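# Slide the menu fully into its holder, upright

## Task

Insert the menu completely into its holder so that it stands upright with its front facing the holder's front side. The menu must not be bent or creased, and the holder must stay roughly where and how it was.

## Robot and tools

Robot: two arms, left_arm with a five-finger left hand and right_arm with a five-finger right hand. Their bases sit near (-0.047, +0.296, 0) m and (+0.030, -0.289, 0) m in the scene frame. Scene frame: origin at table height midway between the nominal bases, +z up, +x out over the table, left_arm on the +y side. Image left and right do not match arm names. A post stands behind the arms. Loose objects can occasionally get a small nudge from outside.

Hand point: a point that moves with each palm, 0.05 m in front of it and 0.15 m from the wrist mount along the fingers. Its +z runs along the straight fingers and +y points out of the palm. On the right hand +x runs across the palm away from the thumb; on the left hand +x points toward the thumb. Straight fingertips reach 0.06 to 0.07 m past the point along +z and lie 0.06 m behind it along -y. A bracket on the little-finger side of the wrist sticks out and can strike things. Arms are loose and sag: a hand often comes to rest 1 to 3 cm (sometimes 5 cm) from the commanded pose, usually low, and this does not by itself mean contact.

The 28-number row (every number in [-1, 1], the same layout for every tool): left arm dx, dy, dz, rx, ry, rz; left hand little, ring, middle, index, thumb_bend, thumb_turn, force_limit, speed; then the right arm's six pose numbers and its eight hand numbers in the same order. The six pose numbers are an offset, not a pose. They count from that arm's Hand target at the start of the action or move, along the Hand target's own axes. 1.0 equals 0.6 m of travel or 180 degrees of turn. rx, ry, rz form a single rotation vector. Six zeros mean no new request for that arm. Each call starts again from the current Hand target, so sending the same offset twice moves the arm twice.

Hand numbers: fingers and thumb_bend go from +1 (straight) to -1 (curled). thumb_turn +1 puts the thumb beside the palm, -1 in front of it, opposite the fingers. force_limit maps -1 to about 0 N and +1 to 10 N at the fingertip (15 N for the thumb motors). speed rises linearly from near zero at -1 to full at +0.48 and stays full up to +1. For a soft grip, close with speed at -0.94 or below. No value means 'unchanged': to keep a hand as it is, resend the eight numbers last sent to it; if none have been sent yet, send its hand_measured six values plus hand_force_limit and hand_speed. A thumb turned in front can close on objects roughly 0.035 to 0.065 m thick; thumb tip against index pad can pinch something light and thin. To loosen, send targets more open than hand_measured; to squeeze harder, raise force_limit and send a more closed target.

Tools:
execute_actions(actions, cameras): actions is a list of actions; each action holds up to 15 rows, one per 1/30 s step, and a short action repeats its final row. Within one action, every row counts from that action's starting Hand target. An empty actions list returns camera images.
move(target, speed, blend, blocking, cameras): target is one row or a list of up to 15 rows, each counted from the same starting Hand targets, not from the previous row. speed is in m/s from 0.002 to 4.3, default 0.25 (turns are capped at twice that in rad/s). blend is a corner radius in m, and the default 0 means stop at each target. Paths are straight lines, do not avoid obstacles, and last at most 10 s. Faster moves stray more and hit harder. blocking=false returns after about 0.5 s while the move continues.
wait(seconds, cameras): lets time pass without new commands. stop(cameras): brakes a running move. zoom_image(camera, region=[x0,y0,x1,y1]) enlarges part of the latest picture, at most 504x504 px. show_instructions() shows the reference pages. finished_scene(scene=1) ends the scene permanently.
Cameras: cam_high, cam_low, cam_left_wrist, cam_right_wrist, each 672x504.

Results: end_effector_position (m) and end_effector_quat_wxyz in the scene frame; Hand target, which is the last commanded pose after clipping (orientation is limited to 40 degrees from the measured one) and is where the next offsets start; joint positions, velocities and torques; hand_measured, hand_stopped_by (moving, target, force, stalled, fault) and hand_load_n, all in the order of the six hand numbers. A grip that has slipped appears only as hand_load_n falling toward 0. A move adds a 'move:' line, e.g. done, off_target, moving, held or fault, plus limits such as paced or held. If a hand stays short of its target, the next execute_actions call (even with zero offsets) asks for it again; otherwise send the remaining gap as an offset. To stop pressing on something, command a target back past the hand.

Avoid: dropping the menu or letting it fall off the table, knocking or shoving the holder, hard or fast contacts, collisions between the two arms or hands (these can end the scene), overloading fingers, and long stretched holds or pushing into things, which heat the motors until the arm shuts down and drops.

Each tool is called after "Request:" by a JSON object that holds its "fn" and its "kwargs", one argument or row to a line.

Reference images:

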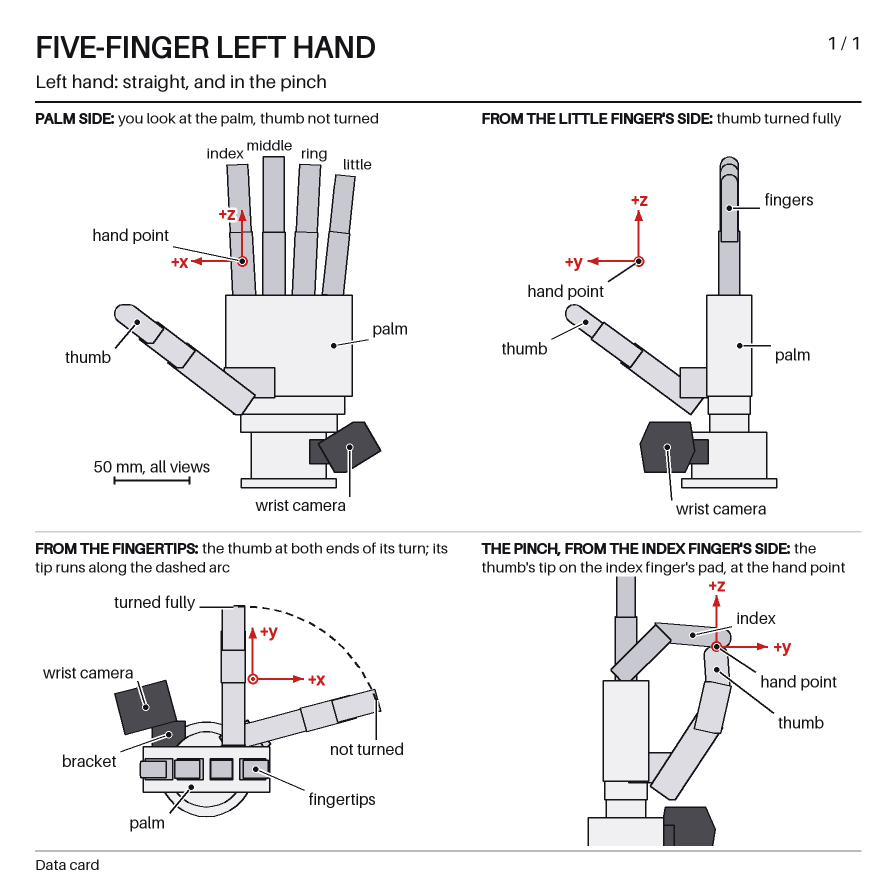

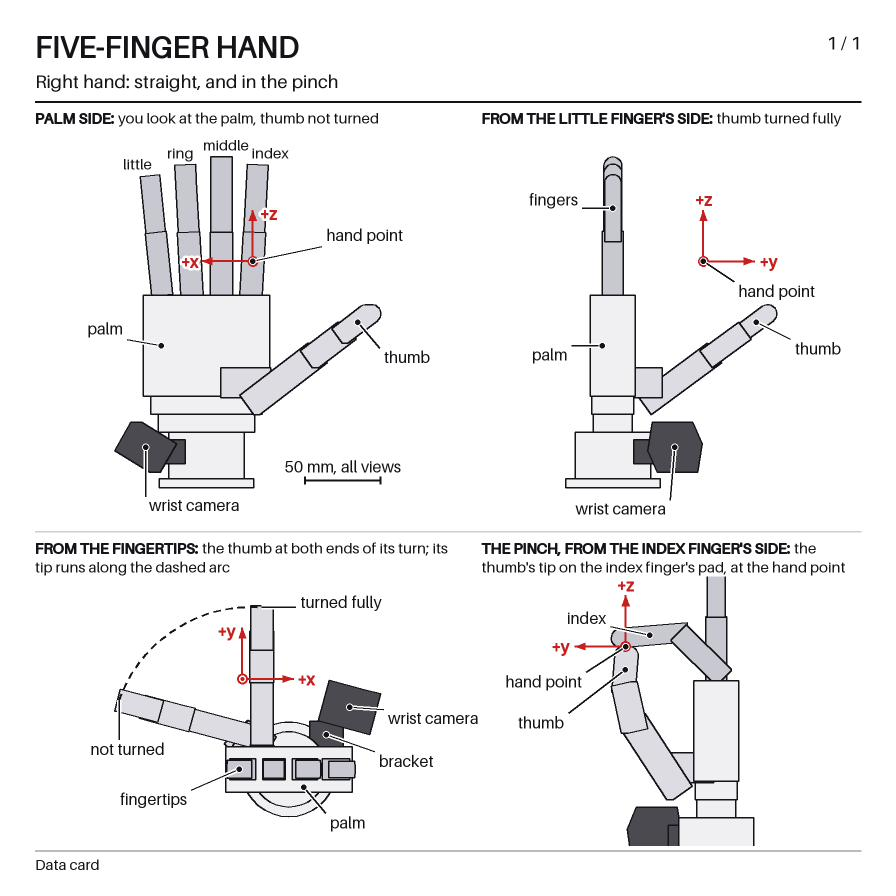

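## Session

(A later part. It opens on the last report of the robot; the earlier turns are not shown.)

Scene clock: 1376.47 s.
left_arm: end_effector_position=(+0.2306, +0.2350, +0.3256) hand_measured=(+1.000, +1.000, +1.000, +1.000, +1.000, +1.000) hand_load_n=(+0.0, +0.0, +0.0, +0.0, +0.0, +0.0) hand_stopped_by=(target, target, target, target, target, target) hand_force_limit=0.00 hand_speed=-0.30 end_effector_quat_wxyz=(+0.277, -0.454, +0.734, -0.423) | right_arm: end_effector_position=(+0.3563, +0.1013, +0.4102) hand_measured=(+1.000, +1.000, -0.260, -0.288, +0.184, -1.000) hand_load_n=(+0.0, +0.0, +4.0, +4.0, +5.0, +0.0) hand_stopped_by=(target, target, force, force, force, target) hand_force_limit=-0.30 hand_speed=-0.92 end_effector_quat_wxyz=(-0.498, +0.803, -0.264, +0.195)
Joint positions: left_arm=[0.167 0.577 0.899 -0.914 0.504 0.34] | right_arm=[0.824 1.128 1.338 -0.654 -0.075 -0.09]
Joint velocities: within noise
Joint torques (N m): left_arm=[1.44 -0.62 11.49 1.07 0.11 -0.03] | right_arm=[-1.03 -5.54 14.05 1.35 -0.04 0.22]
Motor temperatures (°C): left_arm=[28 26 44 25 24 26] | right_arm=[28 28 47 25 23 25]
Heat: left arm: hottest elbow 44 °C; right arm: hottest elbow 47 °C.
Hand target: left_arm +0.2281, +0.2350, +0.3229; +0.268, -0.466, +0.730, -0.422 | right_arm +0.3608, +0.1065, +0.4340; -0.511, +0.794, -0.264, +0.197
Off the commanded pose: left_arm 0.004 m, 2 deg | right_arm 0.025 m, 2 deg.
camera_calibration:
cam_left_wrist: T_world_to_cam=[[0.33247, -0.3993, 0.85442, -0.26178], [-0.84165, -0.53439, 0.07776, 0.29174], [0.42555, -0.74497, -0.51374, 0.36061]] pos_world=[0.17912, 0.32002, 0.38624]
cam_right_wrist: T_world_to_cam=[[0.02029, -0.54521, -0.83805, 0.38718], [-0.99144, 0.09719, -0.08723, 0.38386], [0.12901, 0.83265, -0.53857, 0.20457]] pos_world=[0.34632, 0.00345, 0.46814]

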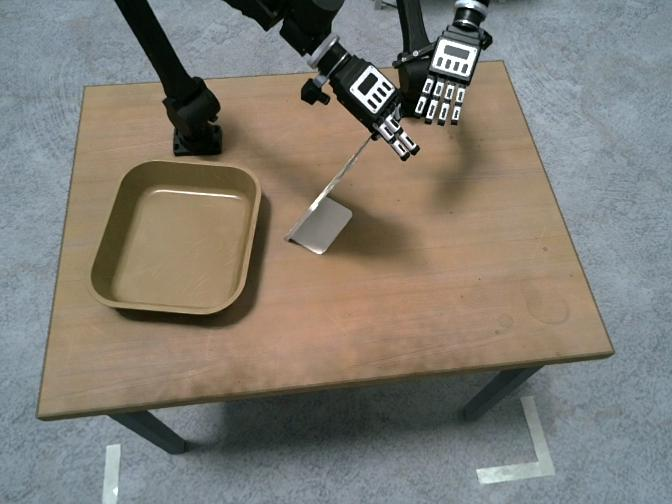

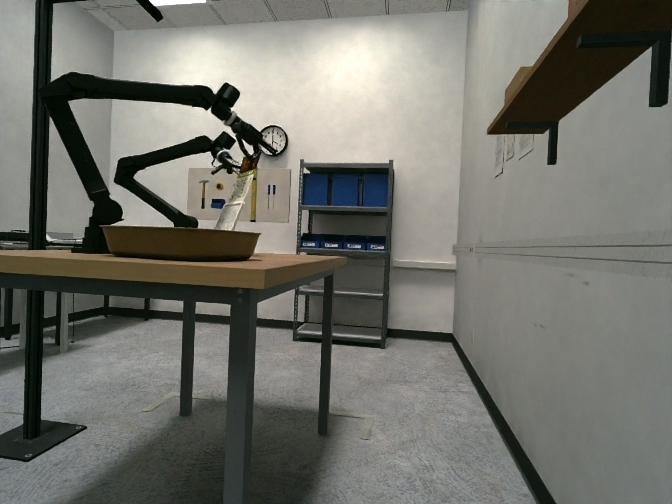

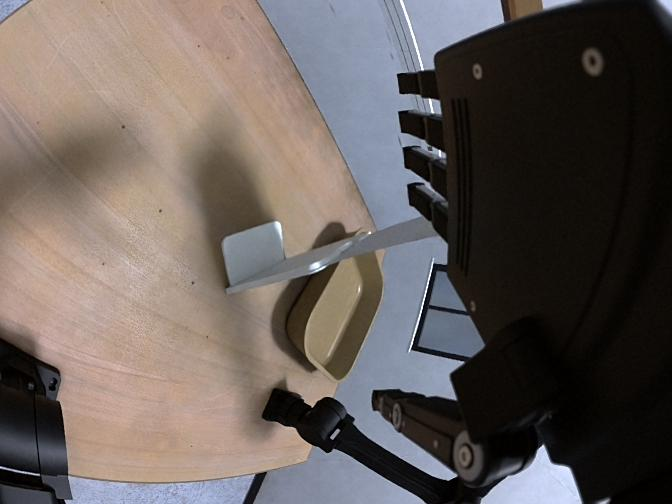

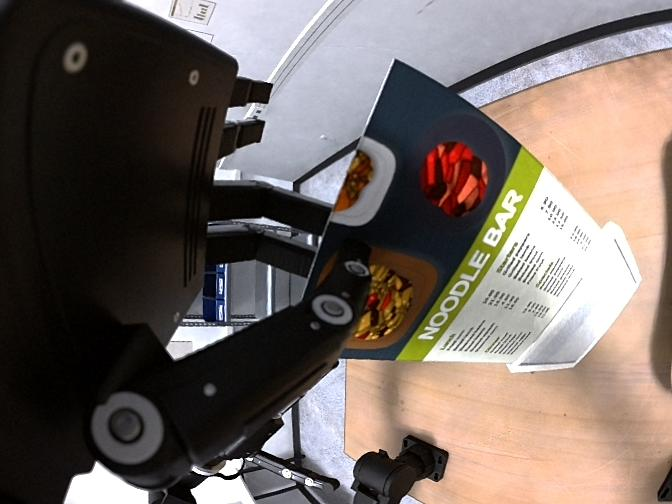

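Request:
{"fn": "zoom_image", "kwargs": {
  "camera": "cam_low",
  "region": [220, 192, 240, 212]
}}

Request:
{"fn": "zoom_image", "kwargs": {
  "camera": "cam_low",
  "region": [232, 192, 252, 212]
}}

Request:
{"fn": "zoom_image", "kwargs": {
  "camera": "cam_left_wrist",
  "region": [300, 240, 345, 285]
}}

Scaled by 25.200 from the camera's image (finer frame: 960x720).

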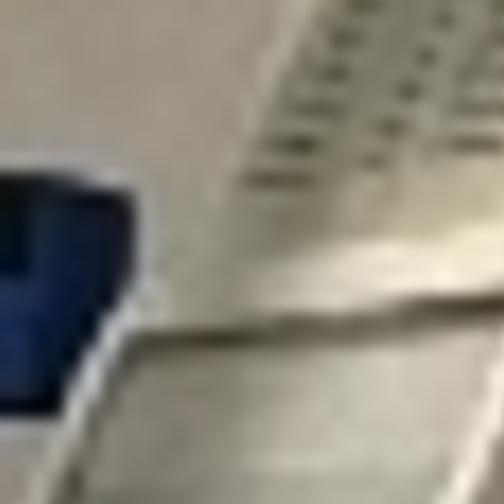

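Scaled by 25.200 from the camera's image (finer frame: 960x720).

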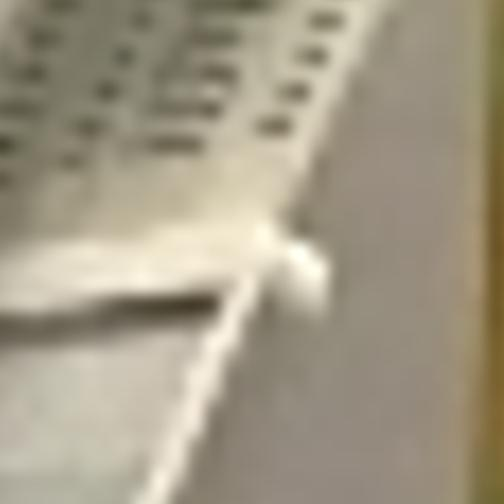

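Scaled by 11.200 from the camera's image (finer frame: 960x720).

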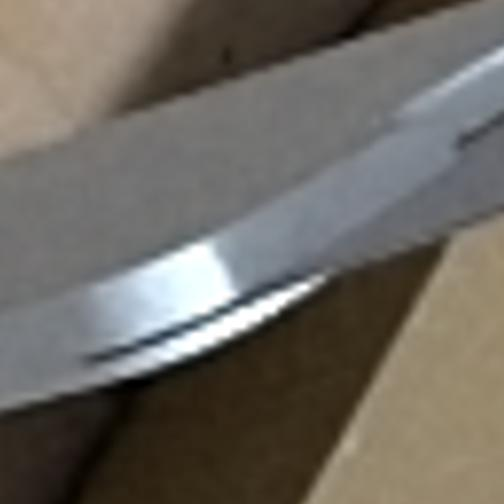

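Request:
{"fn": "move", "kwargs": {
  "target": [-0.1438,-0.051,0.0312,0,0.168,0.097,1,1,1,1,1,1,0,-0.3,0,0,0,0,0,0,1,1,-0.28,-0.29,0.17,-1,-0.3,-0.92],
  "speed": 0.12,
  "cameras": ["cam_left_wrist","cam_high","cam_right_wrist"]
}}

Scene clock: 1508.47 s.
left_arm: end_effector_position=(+0.2850, +0.2950, +0.3271) hand_measured=(+1.000, +1.000, +1.000, +1.000, +1.000, +1.000) hand_load_n=(+0.0, -0.5, +0.0, +0.0, +0.0, -0.5) hand_stopped_by=(target, target, target, target, target, target) hand_force_limit=0.00 hand_speed=-0.30 end_effector_quat_wxyz=(+0.118, -0.230, +0.838, -0.480) | right_arm: end_effector_position=(+0.3563, +0.1013, +0.4102) hand_measured=(+1.000, +1.000, -0.260, -0.288, +0.184, -1.000) hand_load_n=(+0.0, +0.0, +4.0, +4.0, +4.5, +0.0) hand_stopped_by=(target, target, force, force, force, target) hand_force_limit=-0.30 hand_speed=-0.92 end_effector_quat_wxyz=(-0.498, +0.803, -0.264, +0.195)
Joint positions: left_arm=[0.446 1.162 1.282 -1.555 1.028 1.388] | right_arm=[0.824 1.128 1.338 -0.654 -0.075 -0.09]
Joint torques (N m): left_arm=[1.67 -6.59 14.23 -0.25 1 0.23] | right_arm=[-0.85 -5.6 14.02 1.32 -0.05 0.22]
Heat: left arm: hottest elbow 45 °C; right arm: hottest elbow 49 °C.
Hand target: left_arm +0.2931, +0.3000, +0.3400; +0.130, -0.225, +0.836, -0.483 | right_arm +0.3608, +0.1065, +0.4340; -0.511, +0.794, -0.264, +0.197
Off the commanded pose: left_arm 0.016 m, 1 deg | right_arm 0.025 m, 2 deg.
move: off_target (left_arm)
cam_left_wrist: T_world_to_cam=[[0.09356, -0.51755, 0.85052, -0.15293], [-0.99104, 0.03333, 0.1293, 0.22782], [-0.09526, -0.855, -0.5098, 0.56256]] pos_world=[0.29368, 0.39425, 0.3874]
cam_right_wrist: T_world_to_cam=[[0.02029, -0.54521, -0.83805, 0.38718], [-0.99144, 0.09719, -0.08723, 0.38386], [0.12901, 0.83265, -0.53857, 0.20457]] pos_world=[0.34632, 0.00345, 0.46814]
Images, in order (width x height): cam_high 672x504, cam_left_wrist 672x504, cam_right_wrist 672x504.

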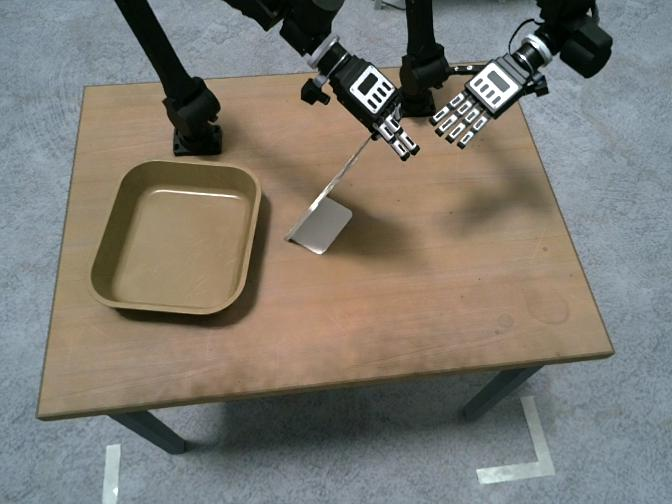

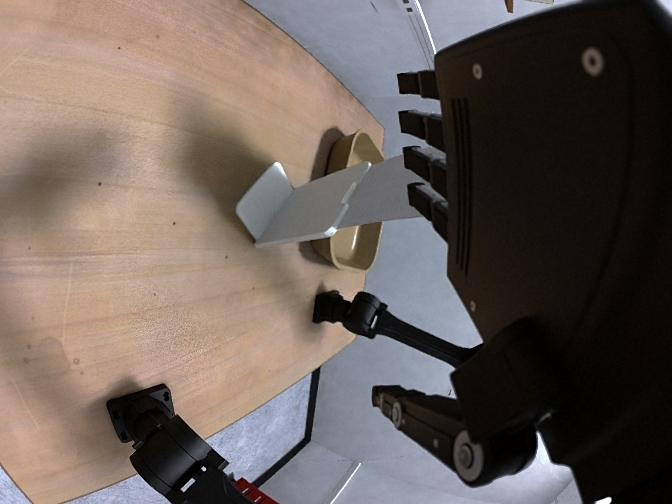

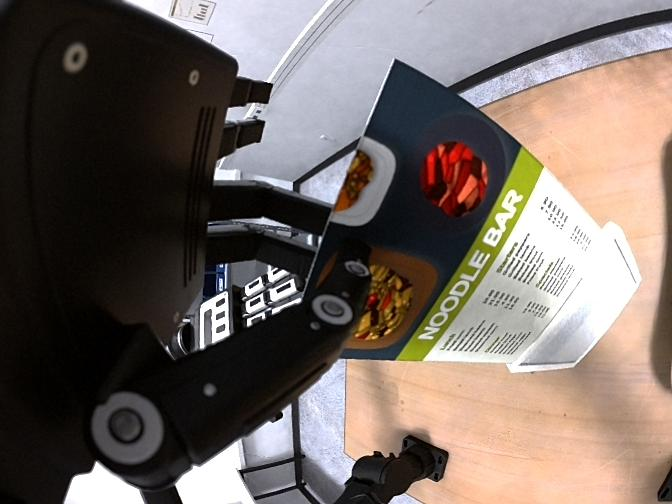

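Excellent view.

Request:
{"fn": "zoom_image", "kwargs": {
  "camera": "cam_left_wrist",
  "region": [310, 140, 430, 250]
}}

Request:
{"fn": "zoom_image", "kwargs": {
  "camera": "cam_left_wrist",
  "region": [320, 190, 370, 240]
}}

Request:
{"fn": "zoom_image", "kwargs": {
  "camera": "cam_left_wrist",
  "region": [340, 150, 390, 200]
}}

Scaled by 4.200 from the camera's image (finer frame: 960x720).

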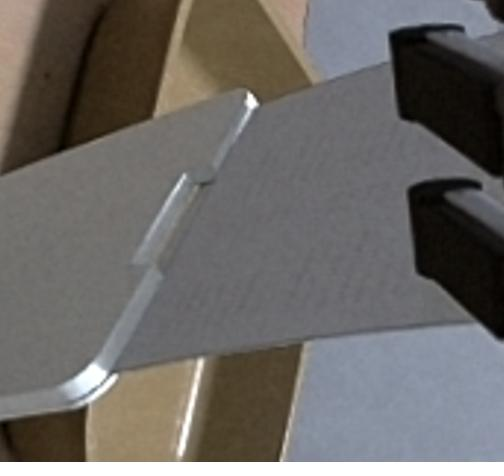

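Scaled by 10.080 from the camera's image (finer frame: 960x720).

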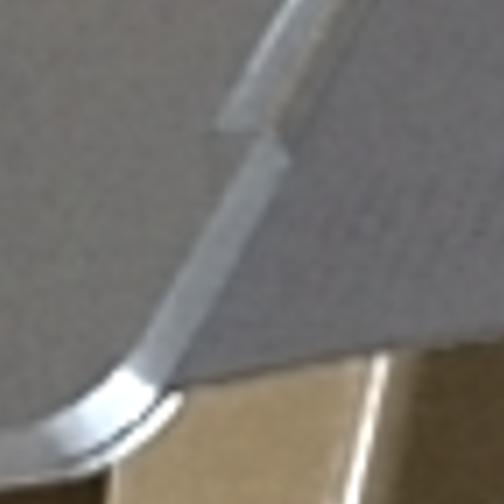

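Scaled by 10.080 from the camera's image (finer frame: 960x720).

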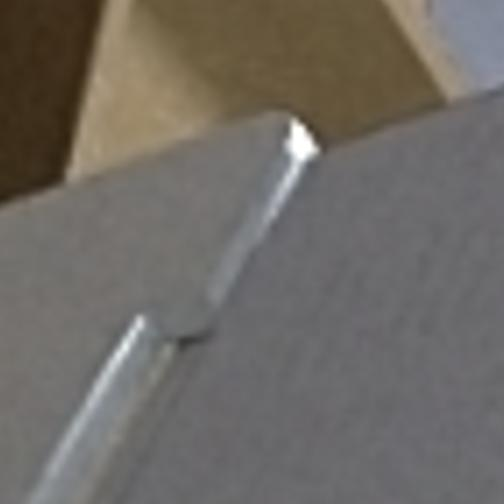

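Request:
{"fn": "zoom_image", "kwargs": {
  "camera": "cam_left_wrist",
  "region": [352, 158, 376, 188]
}}

Request:
{"fn": "zoom_image", "kwargs": {
  "camera": "cam_left_wrist",
  "region": [330, 180, 360, 235]
}}

Scaled by 16.800 from the camera's image (finer frame: 960x720).

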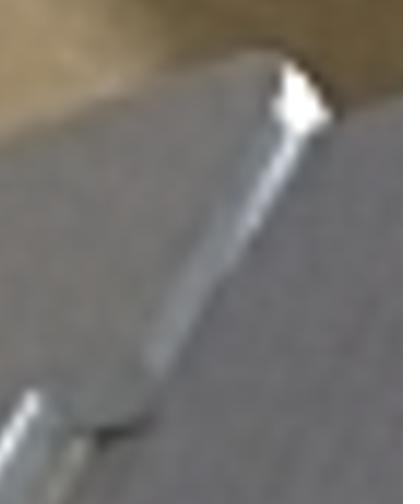

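Scaled by 9.164 from the camera's image (finer frame: 960x720).

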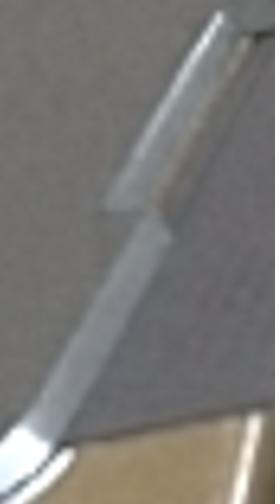

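Request:
{"fn": "move", "kwargs": {
  "target": [0,0,0,0,0,0,1,1,1,1,1,1,0,-0.3,-0.0003,0.002,-0.0046,-0.0013,0.0222,0.0011,1,1,-0.28,-0.29,0.17,-1,-0.3,-0.92],
  "speed": 0.05,
  "cameras": ["cam_left_wrist"]
}}

Request:
{"fn": "zoom_image", "kwargs": {
  "camera": "cam_left_wrist",
  "region": [320, 150, 390, 240]
}}

Scene clock: 1551.20 s.
left_arm: end_effector_position=(+0.2850, +0.2950, +0.3271) hand_measured=(+1.000, +1.000, +1.000, +1.000, +1.000, +1.000) hand_load_n=(+0.0, +0.0, +0.0, +0.0, +0.0, +0.0) hand_stopped_by=(target, target, target, target, target, target) hand_force_limit=0.00 hand_speed=-0.30 end_effector_quat_wxyz=(+0.118, -0.230, +0.838, -0.480) | right_arm: end_effector_position=(+0.3585, +0.1006, +0.4084) hand_measured=(+1.000, +1.000, -0.260, -0.288, +0.184, -1.000) hand_load_n=(+0.0, +0.0, +4.0, +4.0, +5.0, +0.0) hand_stopped_by=(target, target, force, force, force, target) hand_force_limit=-0.30 hand_speed=-0.92 end_effector_quat_wxyz=(-0.486, +0.798, -0.282, +0.217)
Joint positions: left_arm=[0.446 1.162 1.282 -1.555 1.028 1.388] | right_arm=[0.851 1.128 1.338 -0.659 0.011 -0.075]
Joint torques (N m): left_arm=[1.55 -6.65 14.23 -0.27 1 0.24] | right_arm=[-0.03 -6.77 13.42 1.29 0.17 0.25]
Motor temperatures (°C): left_arm=[28 27 49 25 26 26] | right_arm=[27 28 49 24 23 25]
Heat: left arm: hottest elbow 49 °C; right arm: hottest elbow 49 °C.
Hand target: left_arm +0.2931, +0.3000, +0.3400; +0.130, -0.225, +0.836, -0.483 | right_arm +0.3587, +0.1043, +0.4340; -0.501, +0.787, -0.283, +0.223
Off the commanded pose: left_arm 0.016 m, 1 deg | right_arm 0.026 m, 2 deg.
move: off_target (right_arm)
cam_left_wrist: T_world_to_cam=[[0.09356, -0.51755, 0.85052, -0.15293], [-0.99104, 0.03333, 0.1293, 0.22782], [-0.09526, -0.855, -0.5098, 0.56256]] pos_world=[0.29368, 0.39425, 0.3874]

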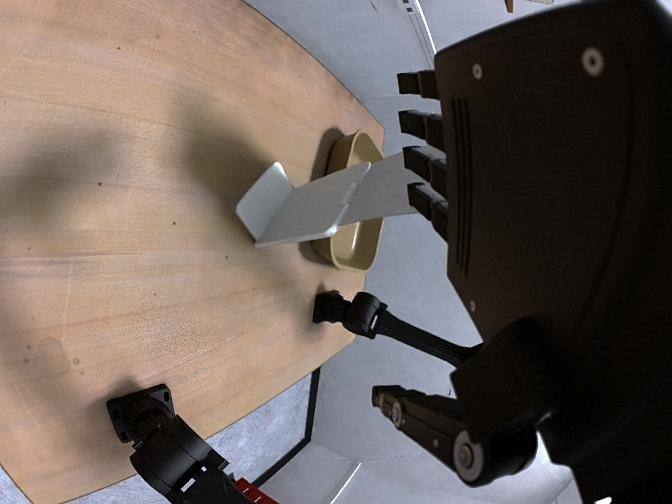

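Scaled by 5.600 from the camera's image (finer frame: 960x720).

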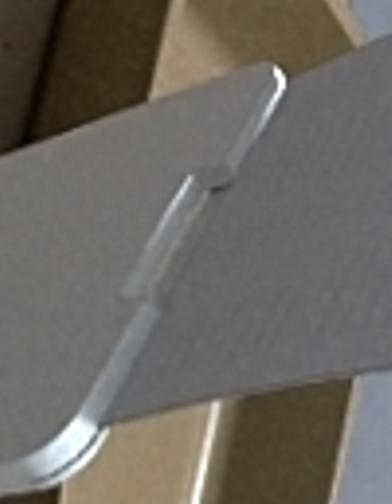

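Request:
{"fn": "zoom_image", "kwargs": {
  "camera": "cam_left_wrist",
  "region": [352, 158, 376, 188]
}}

Request:
{"fn": "zoom_image", "kwargs": {
  "camera": "cam_left_wrist",
  "region": [330, 180, 360, 235]
}}

Scaled by 16.800 from the camera's image (finer frame: 960x720).

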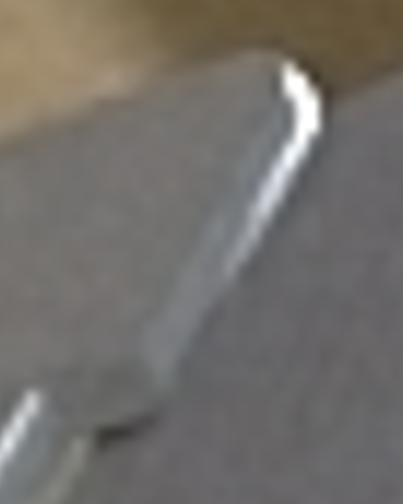

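Scaled by 9.164 from the camera's image (finer frame: 960x720).

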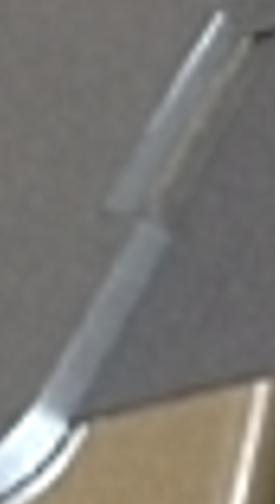

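Request:
{"fn": "move", "kwargs": {
  "target": [0,0,0,0,0,0,1,1,1,1,1,1,0,-0.3,-0.005,0.0008,-0.0028,0,0,0,1,1,-0.28,-0.29,0.17,-1,-0.3,-0.92],
  "speed": 0.05,
  "cameras": ["cam_left_wrist","cam_right_wrist"]
}}

Request:
{"fn": "zoom_image", "kwargs": {
  "camera": "cam_left_wrist",
  "region": [320, 150, 390, 240]
}}

Request:
{"fn": "zoom_image", "kwargs": {
  "camera": "cam_right_wrist",
  "region": [490, 200, 660, 390]
}}

Scene clock: 1569.93 s.
left_arm: end_effector_position=(+0.2850, +0.2950, +0.3271) hand_measured=(+1.000, +1.000, +1.000, +1.000, +1.000, +1.000) hand_load_n=(+0.0, +0.0, +0.0, +0.0, +0.0, +0.0) hand_stopped_by=(target, target, target, target, target, target) hand_force_limit=0.00 hand_speed=-0.30 end_effector_quat_wxyz=(+0.118, -0.230, +0.838, -0.480) | right_arm: end_effector_position=(+0.3564, +0.1026, +0.4084) hand_measured=(+1.000, +1.000, -0.260, -0.288, +0.184, -1.000) hand_load_n=(+0.0, +0.0, +4.0, +4.0, +5.0, +0.0) hand_stopped_by=(target, target, force, force, force, target) hand_force_limit=-0.30 hand_speed=-0.92 end_effector_quat_wxyz=(-0.486, +0.798, -0.282, +0.217)
Joint positions: left_arm=[0.446 1.162 1.282 -1.555 1.028 1.388] | right_arm=[0.859 1.128 1.338 -0.659 0.019 -0.07]
Joint torques (N m): left_arm=[1.61 -6.65 14.23 -0.25 1 0.24] | right_arm=[0.03 -6.89 13.2 1.31 0.18 0.25]
Heat: left arm: hottest elbow 49 °C; right arm: hottest elbow 49 °C.
Hand target: left_arm +0.2931, +0.3000, +0.3400; +0.130, -0.225, +0.836, -0.483 | right_arm +0.3553, +0.1051, +0.4340; -0.501, +0.787, -0.283, +0.223
Off the commanded pose: left_arm 0.016 m, 1 deg | right_arm 0.026 m, 2 deg.
move: off_target (right_arm)
cam_left_wrist: T_world_to_cam=[[0.09356, -0.51755, 0.85052, -0.15293], [-0.99104, 0.03333, 0.1293, 0.22782], [-0.09526, -0.855, -0.5098, 0.56256]] pos_world=[0.29368, 0.39425, 0.3874]
cam_right_wrist: T_world_to_cam=[[-0.00134, -0.56166, -0.82737, 0.39138], [-0.98293, 0.15297, -0.10226, 0.38106], [0.184, 0.81311, -0.55227, 0.19061]] pos_world=[0.34, 0.00654, 0.46806]

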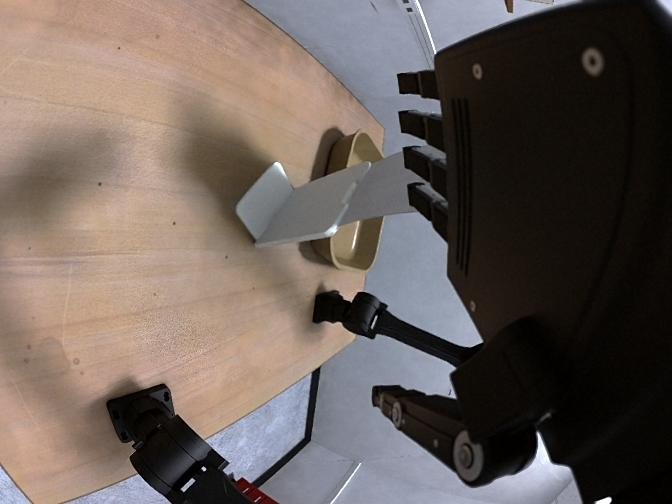

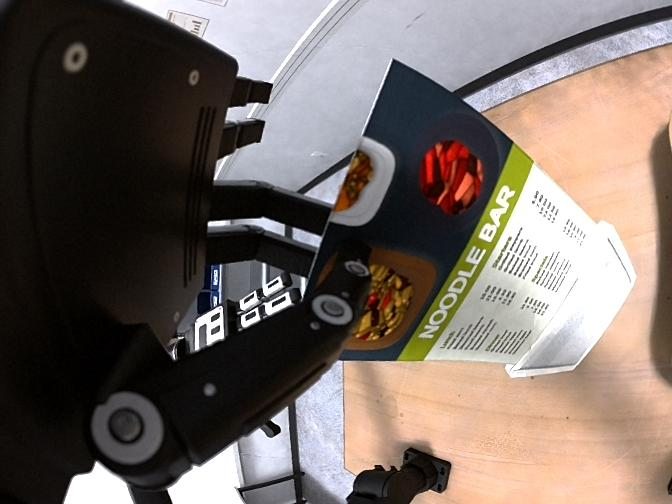

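Scaled by 5.600 from the camera's image (finer frame: 960x720).

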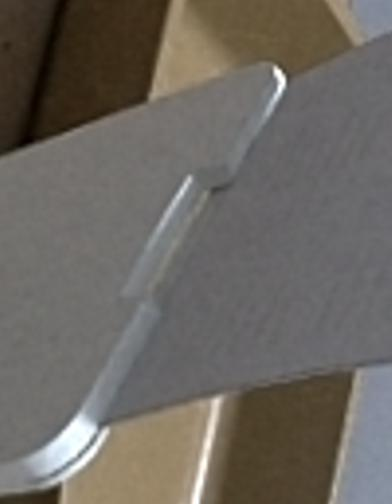

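Scaled by 2.653 from the camera's image (finer frame: 960x720).

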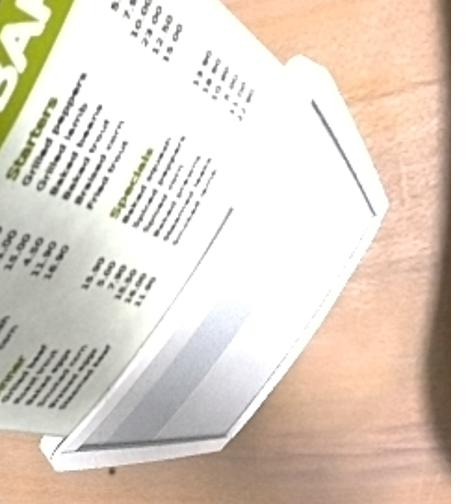

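Request:
{"fn": "zoom_image", "kwargs": {
  "camera": "cam_left_wrist",
  "region": [352, 158, 376, 188]
}}

Request:
{"fn": "zoom_image", "kwargs": {
  "camera": "cam_left_wrist",
  "region": [325, 200, 355, 240]
}}

Request:
{"fn": "zoom_image", "kwargs": {
  "camera": "cam_high",
  "region": [300, 130, 400, 220]
}}

Scaled by 16.800 from the camera's image (finer frame: 960x720).

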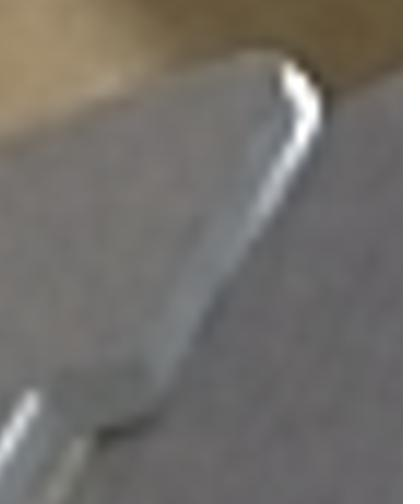

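Scaled by 12.600 from the camera's image (finer frame: 960x720).

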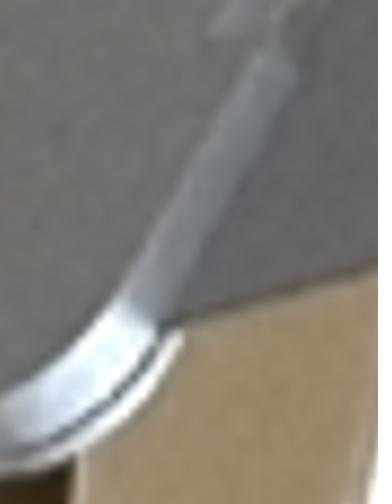

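This scene's latest camera images include none from cam_high. They are from: cam_left_wrist, cam_right_wrist. cam_high's image comes with the result of a call that names it in "cameras".

Request:
{"fn": "move", "kwargs": {
  "target": [
    [0,0,0,0,0,0,1,1,1,1,1,1,0,-0.3,0.001,-0.0166,-0.0008,0,0,0,1,1,-0.28,-0.29,0.17,-1,-0.3,-0.92],
    [0,0,0,0,0,0,1,1,1,1,1,1,0,-0.3,-0.009,-0.0171,-0.0013,0,0,0,1,1,-0.28,-0.29,0.17,-1,-0.3,-0.92]
  ],
  "speed": 0.03,
  "cameras": ["cam_left_wrist","cam_right_wrist","cam_high"]
}}

Request:
{"fn": "zoom_image", "kwargs": {
  "camera": "cam_left_wrist",
  "region": [320, 150, 390, 240]
}}

Scene clock: 1603.37 s.
left_arm: end_effector_position=(+0.2850, +0.2950, +0.3271) hand_measured=(+1.000, +1.000, +1.000, +1.000, +1.000, +1.000) hand_load_n=(+0.0, +0.0, +0.0, +0.0, +0.0, +0.0) hand_stopped_by=(target, target, target, target, target, target) hand_force_limit=0.00 hand_speed=-0.30 end_effector_quat_wxyz=(+0.118, -0.230, +0.838, -0.480) | right_arm: end_effector_position=(+0.3507, +0.1062, +0.4196) hand_measured=(+1.000, +1.000, -0.260, -0.288, +0.184, -1.000) hand_load_n=(+0.0, +0.0, +4.0, +4.0, +5.0, +0.0) hand_stopped_by=(target, target, force, force, force, target) hand_force_limit=-0.30 hand_speed=-0.92 end_effector_quat_wxyz=(-0.489, +0.797, -0.282, +0.218)
Joint positions: left_arm=[0.446 1.162 1.282 -1.555 1.028 1.388] | right_arm=[0.878 1.128 1.364 -0.679 0.036 -0.063]
Joint torques (N m): left_arm=[1.67 -6.65 14.22 -0.25 1 0.24] | right_arm=[-0.15 -5.89 13.93 1.24 0.16 0.23]
Heat: left arm: hottest elbow 50 °C; right arm: hottest elbow 48 °C.
Hand target: left_arm +0.2931, +0.3000, +0.3400; +0.130, -0.225, +0.836, -0.483 | right_arm +0.3531, +0.1116, +0.4432; -0.500, +0.787, -0.283, +0.223
Off the commanded pose: left_arm 0.016 m, 1 deg | right_arm 0.024 m, 2 deg.
move: off_target (right_arm)
cam_left_wrist: T_world_to_cam=[[0.09356, -0.51755, 0.85052, -0.15293], [-0.99104, 0.03333, 0.1293, 0.22782], [-0.09526, -0.855, -0.5098, 0.56256]] pos_world=[0.29368, 0.39425, 0.3874]
cam_right_wrist: T_world_to_cam=[[0.00257, -0.55775, -0.83001, 0.40206], [-0.98247, 0.15332, -0.10607, 0.37741], [0.18641, 0.81573, -0.54757, 0.19178]] pos_world=[0.33401, 0.00995, 0.47876]
Images, in order (width x height): cam_high 672x504, cam_left_wrist 672x504, cam_right_wrist 672x504.

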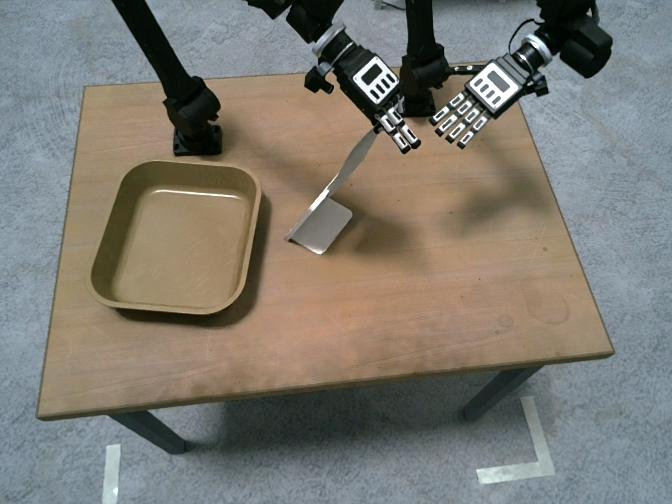

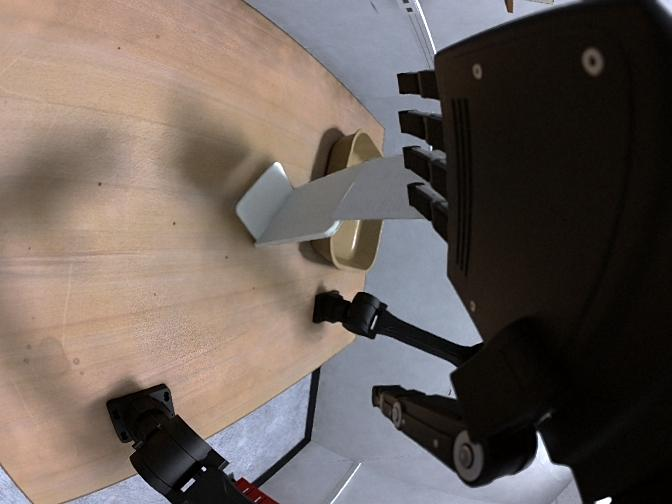

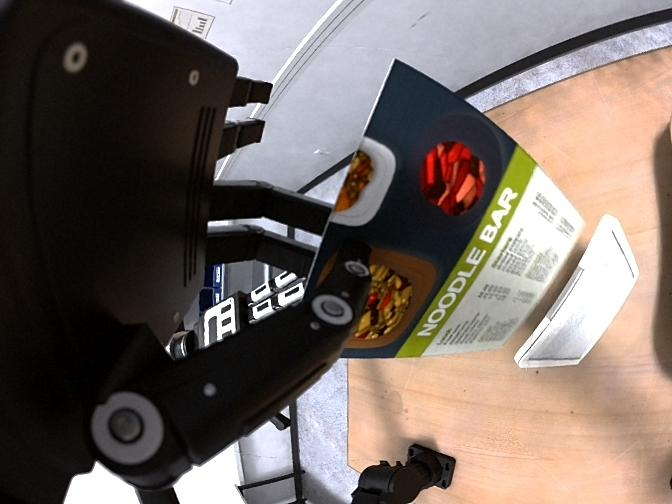

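Scaled by 5.600 from the camera's image (finer frame: 960x720).

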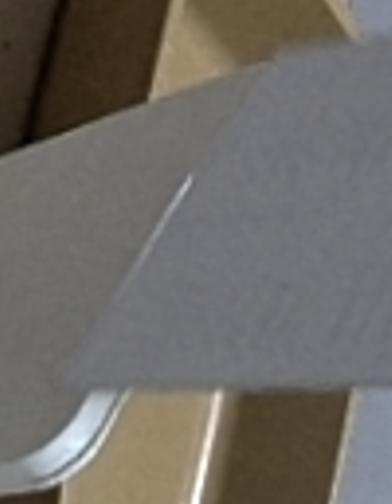

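Request:
{"fn": "move", "kwargs": {
  "target": [0,0,0,0,0,0,1,1,1,1,1,1,0,-0.3,0.0062,0.0098,-0.0358,-0.0611,0,0,1,1,-0.28,-0.29,0.17,-1,-0.3,-0.92],
  "speed": 0.04,
  "cameras": ["cam_left_wrist","cam_right_wrist","cam_high"]
}}

Request:
{"fn": "zoom_image", "kwargs": {
  "camera": "cam_left_wrist",
  "region": [320, 150, 390, 240]
}}

Request:
{"fn": "zoom_image", "kwargs": {
  "camera": "cam_right_wrist",
  "region": [490, 200, 660, 390]
}}

Scene clock: 1623.23 s.
left_arm: end_effector_position=(+0.2850, +0.2950, +0.3271) hand_measured=(+1.000, +1.000, +1.000, +1.000, +1.000, +1.000) hand_load_n=(+0.0, +0.0, +0.0, +0.0, +0.0, +0.0) hand_stopped_by=(target, target, target, target, target, target) hand_force_limit=0.00 hand_speed=-0.30 end_effector_quat_wxyz=(+0.118, -0.230, +0.838, -0.480) | right_arm: end_effector_position=(+0.3357, +0.0884, +0.4253) hand_measured=(+1.000, +1.000, -0.260, -0.288, +0.184, -1.000) hand_load_n=(+0.0, +0.0, +4.0, +4.0, +5.0, +0.0) hand_stopped_by=(target, target, force, force, force, target) hand_force_limit=-0.30 hand_speed=-0.92 end_effector_quat_wxyz=(-0.411, +0.841, -0.299, +0.187)
Joint positions: left_arm=[0.446 1.162 1.282 -1.555 1.028 1.388] | right_arm=[0.878 1.194 1.534 -0.975 0.04 -0.057]
Joint torques (N m): left_arm=[1.61 -6.59 14.22 -0.24 1 0.24] | right_arm=[-0.67 -5.89 13.64 1.18 0.2 0.25]
Heat: left arm: hottest elbow 51 °C; right arm: hottest elbow 46 °C.
Hand target: left_arm +0.2931, +0.3000, +0.3400; +0.130, -0.225, +0.836, -0.483 | right_arm +0.3409, +0.0929, +0.4467; -0.423, +0.832, -0.303, +0.194
Off the commanded pose: left_arm 0.016 m, 1 deg | right_arm 0.022 m, 2 deg.
move: off_target (right_arm)
cam_left_wrist: T_world_to_cam=[[0.09356, -0.51755, 0.85052, -0.15293], [-0.99104, 0.03333, 0.1293, 0.22782], [-0.09526, -0.855, -0.5098, 0.56256]] pos_world=[0.29368, 0.39425, 0.3874]
cam_right_wrist: T_world_to_cam=[[-0.10293, -0.66933, -0.7358, 0.40203], [-0.98827, 0.15272, -0.00067, 0.32329], [0.11282, 0.7271, -0.6772, 0.2999]] pos_world=[0.32704, 0.00166, 0.49912]
Images, in order (width x height): cam_high 672x504, cam_left_wrist 672x504, cam_right_wrist 672x504.

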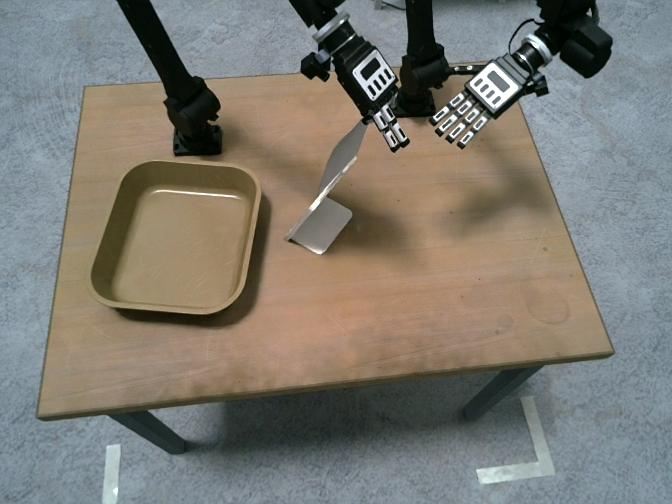

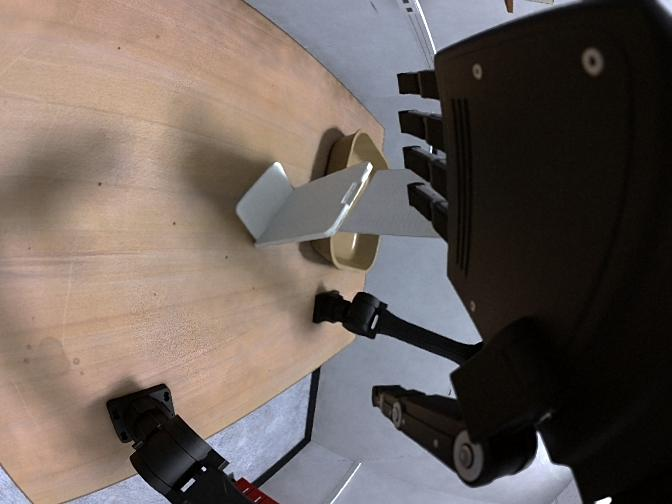

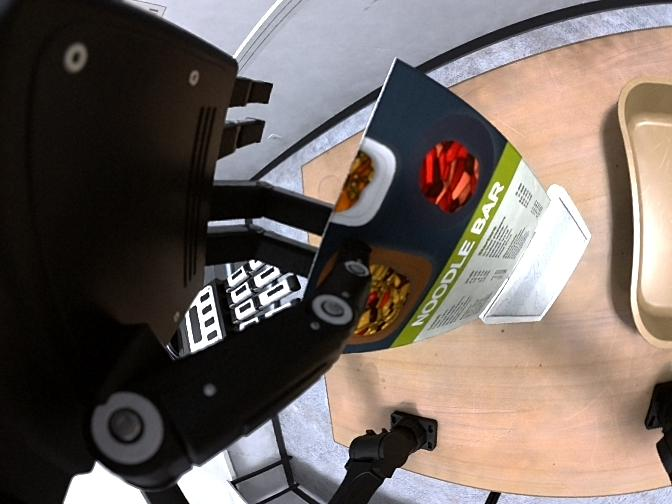

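Scaled by 5.600 from the camera's image (finer frame: 960x720).

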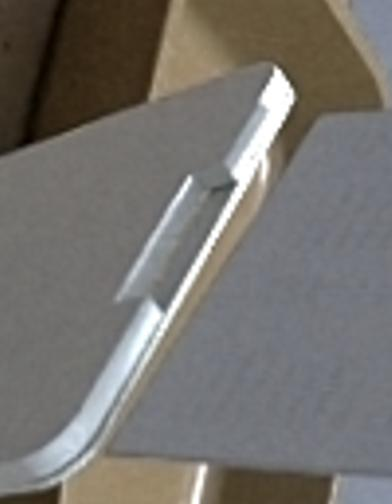

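Scaled by 2.653 from the camera's image (finer frame: 960x720).

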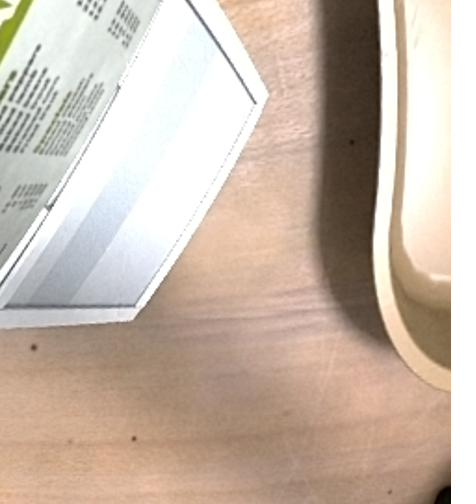

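Request:
{"fn": "zoom_image", "kwargs": {
  "camera": "cam_left_wrist",
  "region": [345, 155, 385, 200]
}}

Request:
{"fn": "zoom_image", "kwargs": {
  "camera": "cam_left_wrist",
  "region": [320, 195, 360, 240]
}}

Request:
{"fn": "zoom_image", "kwargs": {
  "camera": "cam_right_wrist",
  "region": [480, 180, 600, 330]
}}

Scaled by 11.200 from the camera's image (finer frame: 960x720).

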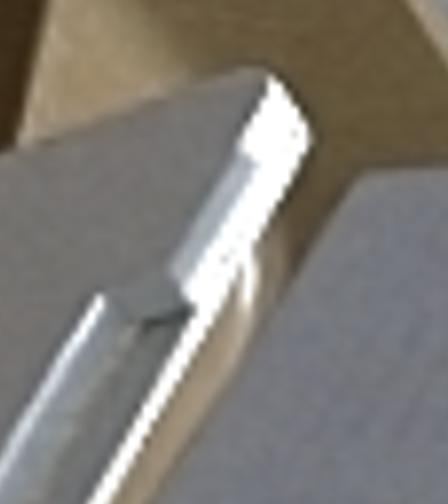

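Scaled by 11.200 from the camera's image (finer frame: 960x720).

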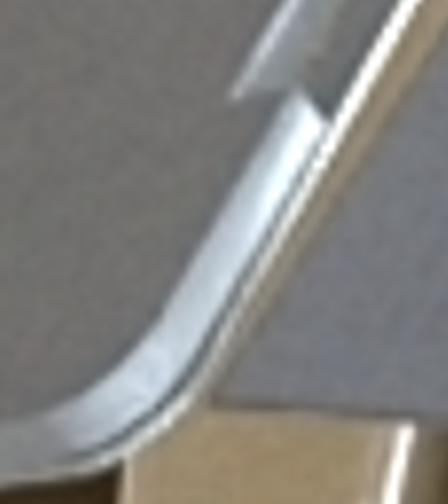

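Scaled by 3.360 from the camera's image (finer frame: 960x720).

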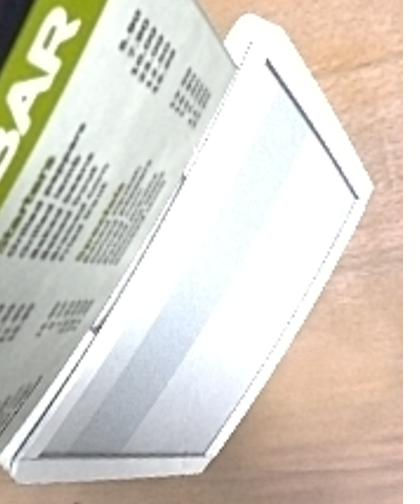

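Request:
{"fn": "move", "kwargs": {
  "target": [0,0,0,0,0,0,1,1,1,1,1,1,0,-0.3,-0.0022,0.0274,0.0189,0,0,0,1,1,-0.28,-0.29,0.17,-1,-0.3,-0.92],
  "speed": 0.03,
  "cameras": ["cam_left_wrist","cam_right_wrist"]
}}

Request:
{"fn": "zoom_image", "kwargs": {
  "camera": "cam_left_wrist",
  "region": [320, 150, 390, 240]
}}

Scene clock: 1645.80 s.
left_arm: end_effector_position=(+0.2850, +0.2950, +0.3271) hand_measured=(+1.000, +1.000, +1.000, +1.000, +1.000, +1.000) hand_load_n=(+0.0, +0.0, +0.0, +0.0, +0.0, +0.0) hand_stopped_by=(target, target, target, target, target, target) hand_force_limit=0.00 hand_speed=-0.30 end_effector_quat_wxyz=(+0.118, -0.230, +0.838, -0.480) | right_arm: end_effector_position=(+0.3374, +0.0903, +0.4275) hand_measured=(+1.000, +1.000, -0.260, -0.288, +0.184, -1.000) hand_load_n=(+0.0, +0.0, +4.0, +4.0, +5.0, +0.0) hand_stopped_by=(target, target, force, force, force, target) hand_force_limit=-0.30 hand_speed=-0.92 end_effector_quat_wxyz=(-0.416, +0.838, -0.298, +0.189)
Joint positions: left_arm=[0.446 1.162 1.282 -1.555 1.028 1.388] | right_arm=[0.878 1.194 1.534 -0.962 0.04 -0.057]
Joint torques (N m): left_arm=[1.67 -6.65 14.22 -0.24 1 0.24] | right_arm=[-0.67 -7.41 8.18 2.47 0.21 0.23]
Heat: left arm: hottest elbow 51 °C; right arm: hottest elbow 48 °C.
Hand target: left_arm +0.2931, +0.3000, +0.3400; +0.130, -0.225, +0.836, -0.483 | right_arm +0.3409, +0.0929, +0.4267; -0.423, +0.832, -0.303, +0.194
Off the commanded pose: left_arm 0.016 m, 1 deg | right_arm 0.004 m, 1 deg.
move: done
cam_left_wrist: T_world_to_cam=[[0.09356, -0.51755, 0.85052, -0.15293], [-0.99104, 0.03333, 0.1293, 0.22782], [-0.09526, -0.855, -0.5098, 0.56256]] pos_world=[0.29368, 0.39425, 0.3874]
cam_right_wrist: T_world_to_cam=[[-0.09695, -0.66249, -0.74277, 0.40549], [-0.98824, 0.15273, -0.00724, 0.32747], [0.11824, 0.73333, -0.66951, 0.29406]] pos_world=[0.32816, 0.00297, 0.50043]

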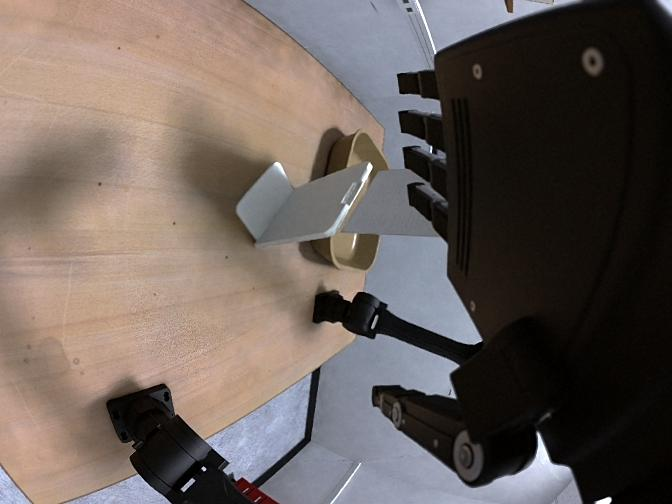

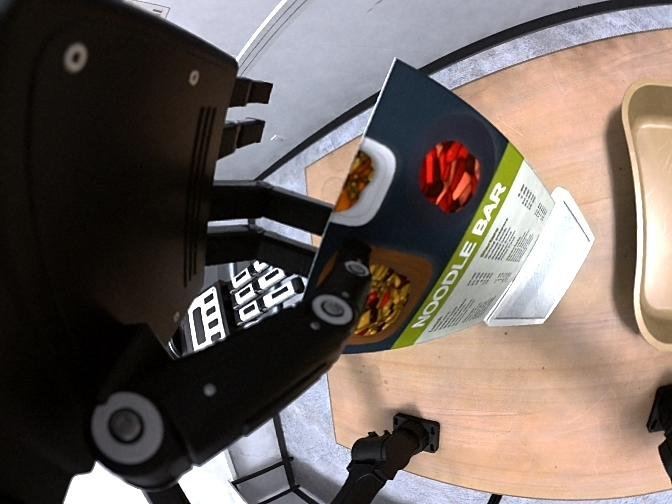

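Scaled by 5.600 from the camera's image (finer frame: 960x720).

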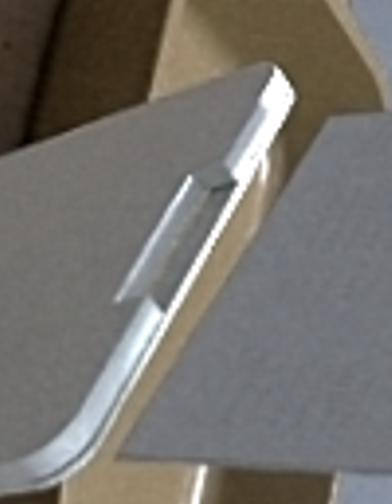

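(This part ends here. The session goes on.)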